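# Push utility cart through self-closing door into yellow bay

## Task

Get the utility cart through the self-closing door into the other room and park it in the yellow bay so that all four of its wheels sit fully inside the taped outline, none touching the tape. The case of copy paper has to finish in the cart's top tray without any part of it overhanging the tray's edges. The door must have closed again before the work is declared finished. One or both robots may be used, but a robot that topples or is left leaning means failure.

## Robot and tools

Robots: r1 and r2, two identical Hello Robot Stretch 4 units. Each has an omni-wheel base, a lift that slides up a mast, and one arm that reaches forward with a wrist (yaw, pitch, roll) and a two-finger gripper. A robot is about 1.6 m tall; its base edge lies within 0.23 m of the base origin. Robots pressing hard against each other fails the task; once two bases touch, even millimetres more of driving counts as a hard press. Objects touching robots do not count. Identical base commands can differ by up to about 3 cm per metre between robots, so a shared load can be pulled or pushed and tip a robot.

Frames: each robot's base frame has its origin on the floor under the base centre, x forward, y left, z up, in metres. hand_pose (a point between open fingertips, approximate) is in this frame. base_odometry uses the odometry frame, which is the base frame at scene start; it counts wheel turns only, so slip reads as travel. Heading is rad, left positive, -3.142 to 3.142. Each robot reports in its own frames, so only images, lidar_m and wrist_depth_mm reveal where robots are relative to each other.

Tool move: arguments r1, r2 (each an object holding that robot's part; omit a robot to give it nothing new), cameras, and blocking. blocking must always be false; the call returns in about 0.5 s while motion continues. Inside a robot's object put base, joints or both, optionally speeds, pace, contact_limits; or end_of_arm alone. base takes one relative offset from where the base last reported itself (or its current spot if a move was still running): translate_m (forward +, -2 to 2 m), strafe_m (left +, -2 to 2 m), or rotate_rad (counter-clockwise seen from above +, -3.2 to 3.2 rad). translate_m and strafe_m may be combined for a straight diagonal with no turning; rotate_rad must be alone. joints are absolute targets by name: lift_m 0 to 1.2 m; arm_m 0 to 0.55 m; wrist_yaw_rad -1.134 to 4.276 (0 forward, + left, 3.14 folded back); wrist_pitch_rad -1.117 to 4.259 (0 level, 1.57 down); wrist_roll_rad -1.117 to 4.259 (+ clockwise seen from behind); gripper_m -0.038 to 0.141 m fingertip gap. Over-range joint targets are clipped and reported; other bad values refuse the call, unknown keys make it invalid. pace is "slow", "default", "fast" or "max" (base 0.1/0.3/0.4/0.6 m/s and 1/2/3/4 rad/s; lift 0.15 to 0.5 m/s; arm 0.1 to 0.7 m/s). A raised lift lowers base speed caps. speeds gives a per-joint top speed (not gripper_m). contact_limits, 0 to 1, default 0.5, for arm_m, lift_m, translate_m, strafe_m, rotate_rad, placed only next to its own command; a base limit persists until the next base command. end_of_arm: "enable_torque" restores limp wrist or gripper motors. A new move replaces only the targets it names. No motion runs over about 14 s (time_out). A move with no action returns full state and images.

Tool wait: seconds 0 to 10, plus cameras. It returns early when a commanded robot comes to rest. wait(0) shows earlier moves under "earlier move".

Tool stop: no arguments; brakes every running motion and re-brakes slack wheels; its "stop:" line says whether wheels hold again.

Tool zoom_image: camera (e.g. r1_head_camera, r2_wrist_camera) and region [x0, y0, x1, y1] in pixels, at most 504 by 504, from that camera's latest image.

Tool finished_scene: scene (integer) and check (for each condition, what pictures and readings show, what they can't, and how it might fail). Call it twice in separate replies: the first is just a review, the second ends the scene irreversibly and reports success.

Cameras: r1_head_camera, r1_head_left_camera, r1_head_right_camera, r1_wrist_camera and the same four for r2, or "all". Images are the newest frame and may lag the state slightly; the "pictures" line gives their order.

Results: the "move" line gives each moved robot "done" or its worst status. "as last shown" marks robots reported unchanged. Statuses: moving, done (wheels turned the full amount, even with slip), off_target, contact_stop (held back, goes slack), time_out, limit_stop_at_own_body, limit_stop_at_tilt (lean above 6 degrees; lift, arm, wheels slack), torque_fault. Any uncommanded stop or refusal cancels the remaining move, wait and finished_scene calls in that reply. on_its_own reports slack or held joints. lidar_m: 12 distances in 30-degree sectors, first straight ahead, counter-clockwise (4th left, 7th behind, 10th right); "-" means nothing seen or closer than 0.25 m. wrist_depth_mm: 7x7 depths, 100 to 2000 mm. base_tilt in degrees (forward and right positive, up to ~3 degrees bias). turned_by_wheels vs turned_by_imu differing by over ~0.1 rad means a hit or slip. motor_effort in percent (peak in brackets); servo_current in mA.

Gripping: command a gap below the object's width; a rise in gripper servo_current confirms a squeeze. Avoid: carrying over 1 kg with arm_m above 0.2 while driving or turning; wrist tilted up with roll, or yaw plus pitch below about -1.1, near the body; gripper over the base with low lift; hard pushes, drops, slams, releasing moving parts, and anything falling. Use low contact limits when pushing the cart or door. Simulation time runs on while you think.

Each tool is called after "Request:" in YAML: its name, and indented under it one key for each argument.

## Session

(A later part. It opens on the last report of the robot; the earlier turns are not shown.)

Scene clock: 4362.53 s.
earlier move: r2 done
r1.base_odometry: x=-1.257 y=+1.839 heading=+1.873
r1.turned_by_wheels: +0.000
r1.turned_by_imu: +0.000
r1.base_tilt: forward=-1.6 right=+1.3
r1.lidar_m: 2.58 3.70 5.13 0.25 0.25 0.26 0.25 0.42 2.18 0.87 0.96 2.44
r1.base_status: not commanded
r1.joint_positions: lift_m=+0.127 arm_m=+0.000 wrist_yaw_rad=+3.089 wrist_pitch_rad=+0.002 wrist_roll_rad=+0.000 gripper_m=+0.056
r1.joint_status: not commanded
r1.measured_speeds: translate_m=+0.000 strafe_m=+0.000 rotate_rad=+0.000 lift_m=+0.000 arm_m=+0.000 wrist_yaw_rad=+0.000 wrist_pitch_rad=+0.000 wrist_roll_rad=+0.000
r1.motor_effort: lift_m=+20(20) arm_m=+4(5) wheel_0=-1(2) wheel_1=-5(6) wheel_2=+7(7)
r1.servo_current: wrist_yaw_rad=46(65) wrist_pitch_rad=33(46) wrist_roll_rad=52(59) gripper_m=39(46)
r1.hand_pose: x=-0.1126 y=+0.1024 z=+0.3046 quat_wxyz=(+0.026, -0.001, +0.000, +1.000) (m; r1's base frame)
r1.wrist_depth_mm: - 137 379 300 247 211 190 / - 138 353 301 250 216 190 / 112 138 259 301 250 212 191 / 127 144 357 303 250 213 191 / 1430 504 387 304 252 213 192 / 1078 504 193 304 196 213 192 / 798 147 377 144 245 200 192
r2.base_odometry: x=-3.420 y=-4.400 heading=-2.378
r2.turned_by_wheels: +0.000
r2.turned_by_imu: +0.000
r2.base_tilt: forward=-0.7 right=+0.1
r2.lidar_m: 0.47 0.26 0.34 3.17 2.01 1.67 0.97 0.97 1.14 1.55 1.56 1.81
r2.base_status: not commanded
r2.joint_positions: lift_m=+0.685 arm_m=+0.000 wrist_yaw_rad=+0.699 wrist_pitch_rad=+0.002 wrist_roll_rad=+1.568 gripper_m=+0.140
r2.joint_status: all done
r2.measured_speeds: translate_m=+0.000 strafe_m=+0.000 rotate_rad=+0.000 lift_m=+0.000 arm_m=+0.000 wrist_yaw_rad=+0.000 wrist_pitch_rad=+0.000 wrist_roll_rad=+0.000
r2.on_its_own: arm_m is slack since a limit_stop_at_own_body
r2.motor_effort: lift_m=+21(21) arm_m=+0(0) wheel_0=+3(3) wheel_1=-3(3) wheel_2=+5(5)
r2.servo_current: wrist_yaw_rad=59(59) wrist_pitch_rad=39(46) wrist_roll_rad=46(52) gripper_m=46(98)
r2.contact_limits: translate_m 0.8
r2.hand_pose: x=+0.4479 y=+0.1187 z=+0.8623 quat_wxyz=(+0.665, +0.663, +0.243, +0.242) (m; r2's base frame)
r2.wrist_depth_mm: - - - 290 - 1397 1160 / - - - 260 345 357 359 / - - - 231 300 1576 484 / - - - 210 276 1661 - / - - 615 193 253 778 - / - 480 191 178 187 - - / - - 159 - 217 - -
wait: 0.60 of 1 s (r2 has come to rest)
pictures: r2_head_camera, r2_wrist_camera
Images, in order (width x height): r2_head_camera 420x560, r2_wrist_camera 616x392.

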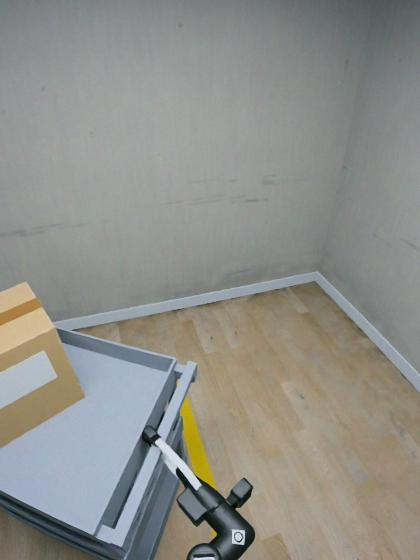

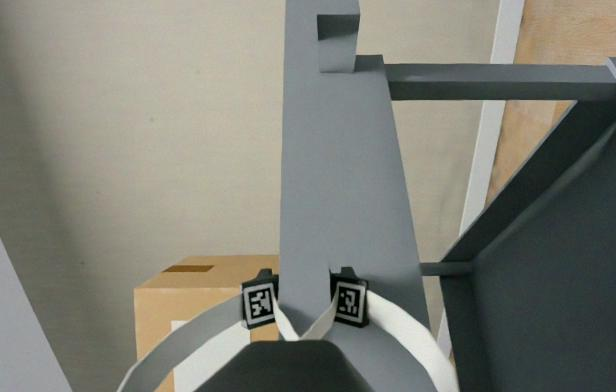

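Request:
move:
  blocking: false
  cameras: []
  r2: {"joints": {"lift_m": 0.697}, "pace": "slow", "contact_limits": {"lift_m": 0.2}}

Request:
wait:
  seconds: 1.0
  cameras: ["r2_wrist_camera"]

Scene clock: 4412.30 s.
move: r2 moving
r1.base_odometry: x=-1.257 y=+1.839 heading=+1.873
r1.turned_by_wheels: +0.000
r1.turned_by_imu: +0.000
r1.base_tilt: forward=-1.6 right=+1.3
r1.lidar_m: 2.58 3.69 5.11 0.25 0.25 0.25 0.25 0.42 2.22 0.88 0.96 2.46
r1.base_status: not commanded
r1.joint_positions: lift_m=+0.127 arm_m=+0.000 wrist_yaw_rad=+3.089 wrist_pitch_rad=+0.002 wrist_roll_rad=+0.000 gripper_m=+0.056
r1.joint_status: not commanded
r1.measured_speeds: translate_m=+0.000 strafe_m=+0.000 rotate_rad=+0.000 lift_m=+0.000 arm_m=+0.000 wrist_yaw_rad=+0.000 wrist_pitch_rad=+0.000 wrist_roll_rad=+0.000
r1.motor_effort: lift_m=+20(20) arm_m=+4(5) wheel_0=-2(2) wheel_1=-5(6) wheel_2=+7(7)
r1.servo_current: wrist_yaw_rad=65(65) wrist_pitch_rad=46(46) wrist_roll_rad=46(52) gripper_m=46(46)
r1.hand_pose: x=-0.1126 y=+0.1024 z=+0.3046 quat_wxyz=(+0.026, -0.001, +0.000, +1.000) (m; r1's base frame)
r1.wrist_depth_mm: - 137 382 301 248 210 190 / - 138 355 301 248 216 190 / 112 138 259 304 250 213 190 / 127 143 355 303 251 213 191 / 1464 504 387 304 251 214 191 / 1078 508 193 304 198 213 192 / 788 147 377 143 246 200 192
r2.base_odometry: x=-3.420 y=-4.400 heading=-2.378
r2.turned_by_wheels: +0.000
r2.turned_by_imu: +0.000
r2.base_tilt: forward=-0.7 right=+0.1
r2.lidar_m: 0.48 0.26 0.35 3.19 2.00 1.65 0.96 0.98 1.14 1.57 1.56 1.83
r2.base_status: not commanded
r2.joint_positions: lift_m=+0.697 arm_m=+0.000 wrist_yaw_rad=+0.699 wrist_pitch_rad=+0.005 wrist_roll_rad=+1.568 gripper_m=+0.140
r2.joint_status: lift_m moving
r2.measured_speeds: translate_m=+0.000 strafe_m=+0.000 rotate_rad=-0.001 lift_m=+0.003 arm_m=+0.000 wrist_yaw_rad=-0.007 wrist_pitch_rad=-0.010 wrist_roll_rad=+0.000
r2.on_its_own: arm_m is slack since a limit_stop_at_own_body
r2.motor_effort: lift_m=+25(27) arm_m=+0(0) wheel_0=+2(3) wheel_1=-3(3) wheel_2=+4(5)
r2.servo_current: wrist_yaw_rad=52(52) wrist_pitch_rad=39(52) wrist_roll_rad=52(59) gripper_m=46(59)
r2.contact_limits: lift_m 0.2; translate_m 0.8
r2.hand_pose: x=+0.4479 y=+0.1186 z=+0.8733 quat_wxyz=(+0.666, +0.663, +0.243, +0.241) (m; r2's base frame)
r2.wrist_depth_mm: - - - 296 - 1397 1182 / - - - 263 349 357 357 / - - - 232 306 1499 1205 / - - - 211 278 1618 549 / - - 569 193 257 778 - / - 500 193 181 191 - - / - - 466 - 223 - -
pictures: none
No camera images: "cameras" was empty.

Scene clock: 4413.13 s.
earlier move: r2 done
r1.base_odometry: x=-1.257 y=+1.839 heading=+1.873
r1.turned_by_wheels: +0.000
r1.turned_by_imu: +0.000
r1.base_tilt: forward=-1.6 right=+1.3
r1.lidar_m: 2.59 3.68 5.14 0.25 0.25 0.25 0.25 0.43 2.21 0.84 0.98 2.45
r1.base_status: not commanded
r1.joint_positions: lift_m=+0.127 arm_m=+0.000 wrist_yaw_rad=+3.089 wrist_pitch_rad=+0.002 wrist_roll_rad=+0.000 gripper_m=+0.056
r1.joint_status: not commanded
r1.measured_speeds: translate_m=+0.000 strafe_m=+0.000 rotate_rad=+0.000 lift_m=+0.000 arm_m=+0.000 wrist_yaw_rad=+0.000 wrist_pitch_rad=+0.000 wrist_roll_rad=+0.000
r1.motor_effort: lift_m=+20(20) arm_m=+4(5) wheel_0=-1(2) wheel_1=-5(6) wheel_2=+7(7)
r1.servo_current: wrist_yaw_rad=59(65) wrist_pitch_rad=39(46) wrist_roll_rad=46(65) gripper_m=39(46)
r1.hand_pose: x=-0.1126 y=+0.1024 z=+0.3046 quat_wxyz=(+0.026, -0.001, +0.000, +1.000) (m; r1's base frame)
r1.wrist_depth_mm: - 137 382 300 248 211 188 / - 138 353 301 250 216 190 / 112 138 259 301 250 213 191 / 126 144 357 303 250 213 191 / 1397 500 384 306 251 213 192 / 1078 508 193 307 196 214 192 / 788 147 375 143 246 200 191
r2.base_odometry: x=-3.420 y=-4.400 heading=-2.378
r2.turned_by_wheels: +0.000
r2.turned_by_imu: +0.000
r2.base_tilt: forward=-0.7 right=+0.0
r2.lidar_m: 0.48 0.26 0.34 3.18 2.00 1.66 0.97 0.96 1.16 1.55 1.55 1.79
r2.base_status: not commanded
r2.joint_positions: lift_m=+0.697 arm_m=+0.000 wrist_yaw_rad=+0.699 wrist_pitch_rad=+0.003 wrist_roll_rad=+1.568 gripper_m=+0.140
r2.joint_status: all done
r2.measured_speeds: translate_m=+0.000 strafe_m=+0.000 rotate_rad=+0.000 lift_m=+0.000 arm_m=+0.000 wrist_yaw_rad=+0.000 wrist_pitch_rad=+0.000 wrist_roll_rad=+0.000
r2.on_its_own: arm_m is slack since a limit_stop_at_own_body
r2.motor_effort: lift_m=+19(27) arm_m=+0(0) wheel_0=+2(3) wheel_1=-2(3) wheel_2=+3(5)
r2.servo_current: wrist_yaw_rad=46(52) wrist_pitch_rad=46(52) wrist_roll_rad=52(59) gripper_m=52(65)
r2.contact_limits: lift_m 0.2; translate_m 0.8
r2.hand_pose: x=+0.4479 y=+0.1186 z=+0.8742 quat_wxyz=(+0.666, +0.663, +0.243, +0.241) (m; r2's base frame)
r2.wrist_depth_mm: - - - 289 - 1397 1205 / - - - 251 340 357 355 / - - - 228 301 1537 1205 / - - - 208 277 1708 - / - - 549 194 254 699 - / - 218 462 179 228 186 - / - - 466 - 220 759 -
wait: 0.83 of 1 s (r2 has come to rest)
pictures: r2_wrist_camera
Images, in order (width x height): r2_wrist_camera 616x392.

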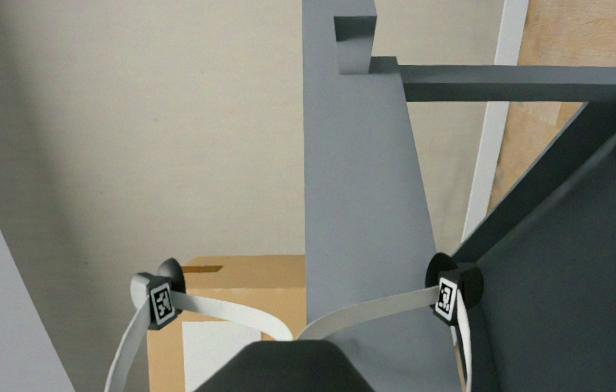

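Request:
move:
  blocking: false
  cameras: []
  r1: {"base": {"translate_m": -0.029, "strafe_m": -0.514}, "pace": "slow"}
  r2: {"base": {"translate_m": -0.151, "strafe_m": -0.13}, "pace": "default", "contact_limits": {"translate_m": 0.3}}

Request:
wait:
  seconds: 3
  cameras: ["r2_wrist_camera", "r2_head_camera"]

Scene clock: 4424.00 s.
move: r1 moving; r2 moving
r1.base_odometry: x=-1.244 y=+1.843 heading=+1.873
r1.turned_by_wheels: +0.000
r1.turned_by_imu: +0.000
r1.base_tilt: forward=-1.6 right=+1.3
r1.lidar_m: 2.59 3.69 5.15 0.25 0.25 0.25 0.25 0.44 2.19 0.87 0.95 2.44
r1.base_status: translate_m moving; strafe_m moving
r1.joint_positions: lift_m=+0.127 arm_m=+0.000 wrist_yaw_rad=+3.089 wrist_pitch_rad=+0.002 wrist_roll_rad=+0.000 gripper_m=+0.056
r1.joint_status: not commanded
r1.measured_speeds: translate_m=-0.003 strafe_m=-0.054 rotate_rad=+0.000 lift_m=+0.000 arm_m=+0.000 wrist_yaw_rad=+0.000 wrist_pitch_rad=+0.000 wrist_roll_rad=+0.000
r1.motor_effort: lift_m=+20(20) arm_m=+4(5) wheel_0=+2(4) wheel_1=-8(10) wheel_2=+7(7)
r1.servo_current: wrist_yaw_rad=65(65) wrist_pitch_rad=39(52) wrist_roll_rad=52(72) gripper_m=39(46)
r1.hand_pose: x=-0.1126 y=+0.1024 z=+0.3046 quat_wxyz=(+0.026, -0.001, +0.000, +1.000) (m; r1's base frame)
r1.wrist_depth_mm: - 137 384 301 249 210 189 / - 138 357 303 249 215 189 / 112 138 258 304 251 212 191 / 126 144 362 303 251 212 191 / 1430 512 392 306 252 212 190 / 1060 512 193 307 196 213 191 / 788 147 377 143 246 200 190
r2.base_odometry: x=-3.417 y=-4.367 heading=-2.378
r2.turned_by_wheels: +0.000
r2.turned_by_imu: +0.001
r2.base_tilt: forward=-0.6 right=+0.1
r2.lidar_m: 0.49 0.27 0.40 3.19 1.92 1.65 0.94 0.95 1.11 1.54 1.54 1.78
r2.base_status: translate_m moving; strafe_m moving
r2.joint_positions: lift_m=+0.697 arm_m=+0.000 wrist_yaw_rad=+0.699 wrist_pitch_rad=+0.003 wrist_roll_rad=+1.568 gripper_m=+0.140
r2.joint_status: not commanded
r2.measured_speeds: translate_m=-0.096 strafe_m=-0.084 rotate_rad=-0.001 lift_m=+0.000 arm_m=+0.000 wrist_yaw_rad=+0.000 wrist_pitch_rad=+0.000 wrist_roll_rad=+0.000
r2.on_its_own: arm_m is slack since a limit_stop_at_own_body
r2.motor_effort: lift_m=+19(19) arm_m=+0(0) wheel_0=+4(9) wheel_1=-9(11) wheel_2=+11(11)
r2.servo_current: wrist_yaw_rad=52(52) wrist_pitch_rad=46(46) wrist_roll_rad=46(59) gripper_m=52(59)
r2.contact_limits: lift_m 0.2; translate_m 0.3
r2.hand_pose: x=+0.4479 y=+0.1186 z=+0.8742 quat_wxyz=(+0.666, +0.663, +0.243, +0.241) (m; r2's base frame)
r2.wrist_depth_mm: - - - 319 - 1397 1182 / - - - 290 373 382 384 / - - - 256 332 1576 525 / - - - 235 303 1661 - / - - 615 219 278 750 - / - - 492 203 250 189 - / - - 492 - 243 - -
pictures: none
No camera images: "cameras" was empty.

Scene clock: 4425.53 s.
earlier move: r1 moving; r2 done
r1.base_odometry: x=-1.103 y=+1.878 heading=+1.873
r1.turned_by_wheels: +0.000
r1.turned_by_imu: -0.001
r1.base_tilt: forward=-1.6 right=+1.3
r1.lidar_m: 2.51 3.59 0.31 0.25 - 0.25 0.27 0.66 2.12 0.71 0.74 2.37
r1.base_status: translate_m moving; strafe_m moving
r1.joint_positions: lift_m=+0.127 arm_m=+0.000 wrist_yaw_rad=+3.089 wrist_pitch_rad=+0.002 wrist_roll_rad=+0.000 gripper_m=+0.056
r1.joint_status: not commanded
r1.measured_speeds: translate_m=-0.006 strafe_m=-0.100 rotate_rad=+0.000 lift_m=+0.000 arm_m=+0.000 wrist_yaw_rad=+0.000 wrist_pitch_rad=+0.000 wrist_roll_rad=+0.000
r1.motor_effort: lift_m=+20(20) arm_m=+4(5) wheel_0=+1(5) wheel_1=-3(10) wheel_2=+5(7)
r1.servo_current: wrist_yaw_rad=59(65) wrist_pitch_rad=39(52) wrist_roll_rad=72(72) gripper_m=39(46)
r1.hand_pose: x=-0.1126 y=+0.1024 z=+0.3046 quat_wxyz=(+0.026, -0.001, +0.000, +1.000) (m; r1's base frame)
r1.wrist_depth_mm: - 137 427 322 249 208 178 / - 138 407 324 249 203 179 / 112 138 259 325 251 204 179 / 126 144 413 325 251 205 179 / 1397 1430 462 327 252 206 180 / 1182 1060 193 327 196 205 180 / 854 741 445 143 246 190 180
r2.base_odometry: x=-3.401 y=-4.202 heading=-2.378
r2.turned_by_wheels: +0.000
r2.turned_by_imu: +0.000
r2.base_tilt: forward=-0.7 right=+0.1
r2.lidar_m: 0.71 0.46 0.56 3.27 1.63 1.47 0.77 0.78 0.94 1.46 1.49 1.74
r2.base_status: done
r2.joint_positions: lift_m=+0.697 arm_m=+0.000 wrist_yaw_rad=+0.699 wrist_pitch_rad=+0.003 wrist_roll_rad=+1.568 gripper_m=+0.140
r2.joint_status: not commanded
r2.measured_speeds: translate_m=+0.000 strafe_m=+0.000 rotate_rad=+0.000 lift_m=+0.000 arm_m=+0.000 wrist_yaw_rad=+0.000 wrist_pitch_rad=+0.000 wrist_roll_rad=+0.000
r2.on_its_own: arm_m is slack since a limit_stop_at_own_body
r2.motor_effort: lift_m=+19(19) arm_m=+0(1) wheel_0=+4(10) wheel_1=-2(12) wheel_2=+4(12)
r2.servo_current: wrist_yaw_rad=59(59) wrist_pitch_rad=39(46) wrist_roll_rad=39(59) gripper_m=52(59)
r2.contact_limits: lift_m 0.2; translate_m 0.3
r2.hand_pose: x=+0.4479 y=+0.1186 z=+0.8742 quat_wxyz=(+0.666, +0.663, +0.243, +0.241) (m; r2's base frame)
r2.wrist_depth_mm: - - - - - 1499 1182 / - - - 488 - 1576 1182 / - - - 500 - 1756 517 / - - - 459 473 820 469 / - - - 654 931 - - / - - 661 349 392 189 - / - - 668 - - - -
wait: 1.53 of 3 s (r2 has come to rest)
pictures: r2_head_camera, r2_wrist_camera
Images, in order (width x height): r2_head_camera 420x560, r2_wrist_camera 616x392.

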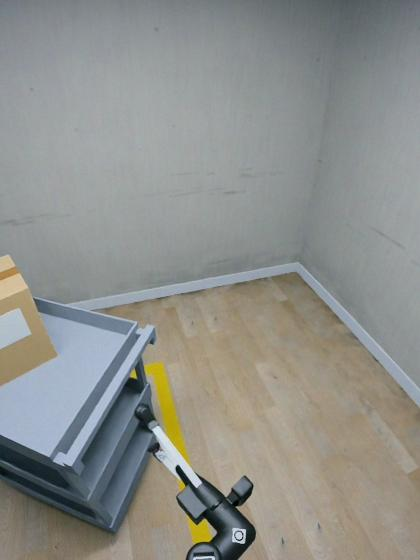

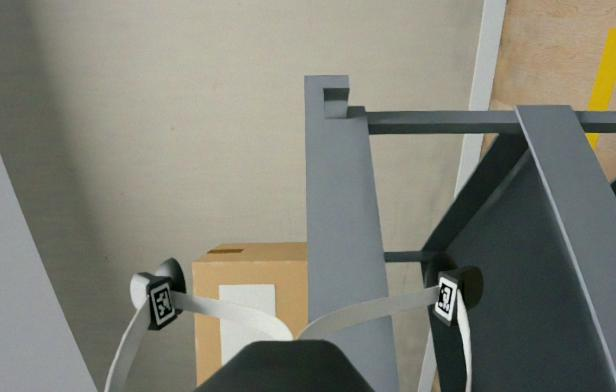

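Request:
move:
  blocking: false
  cameras: []
  r2: {"joints": {"wrist_yaw_rad": -1.0}}

Request:
wait:
  seconds: 1.5
  cameras: ["r1_head_right_camera", "r2_head_left_camera"]

Scene clock: 4451.77 s.
earlier move: r1 done
move: r2 moving
r1.base_odometry: x=-0.758 y=+1.965 heading=+1.873
r1.turned_by_wheels: +0.000
r1.turned_by_imu: -0.003
r1.base_tilt: forward=-1.6 right=+1.3
r1.lidar_m: 2.34 0.31 0.25 - 0.25 0.25 0.62 1.34 1.96 0.46 0.38 0.98
r1.base_status: done
r1.joint_positions: lift_m=+0.127 arm_m=+0.000 wrist_yaw_rad=+3.089 wrist_pitch_rad=+0.002 wrist_roll_rad=+0.000 gripper_m=+0.056
r1.joint_status: not commanded
r1.measured_speeds: translate_m=+0.000 strafe_m=+0.000 rotate_rad=+0.000 lift_m=+0.000 arm_m=+0.000 wrist_yaw_rad=+0.000 wrist_pitch_rad=+0.000 wrist_roll_rad=+0.000
r1.motor_effort: lift_m=+20(20) arm_m=+4(5) wheel_0=-9(10) wheel_1=+3(3) wheel_2=+6(6)
r1.servo_current: wrist_yaw_rad=46(65) wrist_pitch_rad=46(46) wrist_roll_rad=59(59) gripper_m=46(46)
r1.hand_pose: x=-0.1126 y=+0.1024 z=+0.3046 quat_wxyz=(+0.026, -0.001, +0.000, +1.000) (m; r1's base frame)
r1.wrist_depth_mm: - 138 - 661 319 199 - / - 138 - 647 322 200 - / 112 138 221 831 324 202 164 / 127 144 - 854 325 202 158 / 1756 1397 1576 691 327 202 158 / 1205 1182 195 691 195 202 165 / 854 750 750 156 279 172 -
r2.base_odometry: x=-3.401 y=-4.202 heading=-2.378
r2.turned_by_wheels: +0.000
r2.turned_by_imu: +0.001
r2.base_tilt: forward=-0.7 right=+0.1
r2.lidar_m: 0.69 0.46 0.58 3.26 1.64 1.29 0.79 0.79 0.94 1.48 1.47 1.73
r2.base_status: not commanded
r2.joint_positions: lift_m=+0.697 arm_m=+0.000 wrist_yaw_rad=+0.137 wrist_pitch_rad=+0.003 wrist_roll_rad=+1.568 gripper_m=+0.140
r2.joint_status: wrist_yaw_rad moving
r2.measured_speeds: translate_m=+0.000 strafe_m=+0.000 rotate_rad=+0.000 lift_m=+0.000 arm_m=+0.000 wrist_yaw_rad=-1.740 wrist_pitch_rad=+0.000 wrist_roll_rad=+0.000
r2.on_its_own: arm_m is slack since a limit_stop_at_own_body
r2.motor_effort: lift_m=+19(19) arm_m=+0(0) wheel_0=+3(4) wheel_1=-2(2) wheel_2=+3(4)
r2.servo_current: wrist_yaw_rad=78(143) wrist_pitch_rad=46(46) wrist_roll_rad=39(52) gripper_m=46(52)
r2.contact_limits: lift_m 0.2; translate_m 0.3
r2.hand_pose: x=+0.4685 y=-0.0473 z=+0.8742 quat_wxyz=(+0.706, +0.705, +0.049, +0.047) (m; r2's base frame)
r2.wrist_depth_mm: - - - - - 1708 1182 / - - - - - 1756 1229 / - - - - - 1708 1205 / - - - - - 1661 1205 / - - - - - 1576 1229 / - 189 - 158 182 201 1229 / - - - - - 1708 530
pictures: none
No camera images: "cameras" was empty.

Scene clock: 4452.83 s.
earlier move: r2 done
r1.base_odometry: x=-0.758 y=+1.965 heading=+1.873
r1.turned_by_wheels: +0.000
r1.turned_by_imu: +0.000
r1.base_tilt: forward=-1.6 right=+1.3
r1.lidar_m: 2.31 0.31 0.25 - 0.25 0.25 0.58 1.35 1.94 0.49 0.37 0.98
r1.base_status: done
r1.joint_positions: lift_m=+0.127 arm_m=+0.000 wrist_yaw_rad=+3.089 wrist_pitch_rad=+0.002 wrist_roll_rad=+0.000 gripper_m=+0.056
r1.joint_status: not commanded
r1.measured_speeds: translate_m=+0.000 strafe_m=+0.000 rotate_rad=+0.000 lift_m=+0.000 arm_m=+0.000 wrist_yaw_rad=+0.000 wrist_pitch_rad=+0.000 wrist_roll_rad=+0.000
r1.motor_effort: lift_m=+20(20) arm_m=+4(5) wheel_0=-9(10) wheel_1=+3(3) wheel_2=+6(6)
r1.servo_current: wrist_yaw_rad=78(78) wrist_pitch_rad=39(46) wrist_roll_rad=52(59) gripper_m=39(46)
r1.hand_pose: x=-0.1126 y=+0.1024 z=+0.3046 quat_wxyz=(+0.026, -0.001, +0.000, +1.000) (m; r1's base frame)
r1.wrist_depth_mm: - 137 - 654 317 198 - / - 138 - 668 322 200 - / 112 138 222 842 325 201 163 / 126 144 - 842 327 202 157 / 1661 1397 1537 691 329 203 158 / 1160 1160 195 683 195 202 165 / 842 759 759 156 279 173 -
r2.base_odometry: x=-3.401 y=-4.202 heading=-2.378
r2.turned_by_wheels: +0.000
r2.turned_by_imu: +0.000
r2.base_tilt: forward=-0.7 right=+0.0
r2.lidar_m: 0.69 0.44 0.56 3.24 1.65 1.27 0.80 0.80 0.93 1.48 1.46 1.75
r2.base_status: not commanded
r2.joint_positions: lift_m=+0.697 arm_m=+0.000 wrist_yaw_rad=-0.997 wrist_pitch_rad=+0.003 wrist_roll_rad=+1.568 gripper_m=+0.140
r2.joint_status: all done
r2.measured_speeds: translate_m=+0.000 strafe_m=+0.000 rotate_rad=+0.000 lift_m=+0.000 arm_m=+0.000 wrist_yaw_rad=+0.000 wrist_pitch_rad=+0.000 wrist_roll_rad=+0.000
r2.on_its_own: arm_m is slack since a limit_stop_at_own_body
r2.motor_effort: lift_m=+19(19) arm_m=+0(0) wheel_0=+3(4) wheel_1=-2(2) wheel_2=+4(4)
r2.servo_current: wrist_yaw_rad=46(143) wrist_pitch_rad=39(46) wrist_roll_rad=52(65) gripper_m=59(59)
r2.contact_limits: lift_m 0.2; translate_m 0.3
r2.hand_pose: x=+0.2540 y=-0.2897 z=+0.8742 quat_wxyz=(+0.621, +0.621, -0.337, -0.340) (m; r2's base frame)
r2.wrist_depth_mm: - - - - - - 1205 / - - - - - - 1205 / - - - - - 1366 1182 / - - - - - 1397 1205 / - - - - - 1464 1229 / - 189 - 159 182 1464 1205 / - - - - - 1661 1205
wait: 1.07 of 1.5 s (r2 has come to rest)
pictures: r1_head_right_camera, r2_head_left_camera
Images, in order (width x height): r1_head_right_camera 420x672, r2_head_left_camera 420x672.

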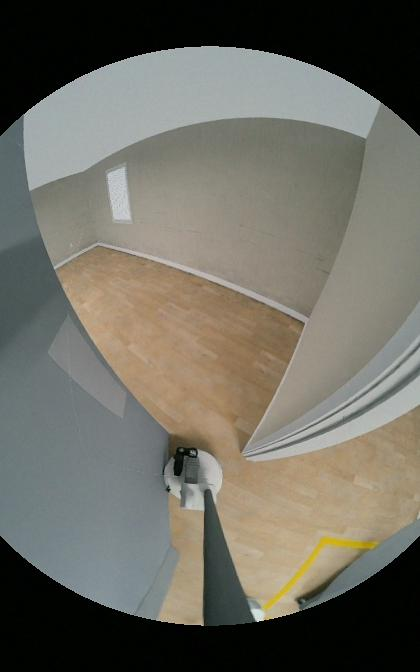

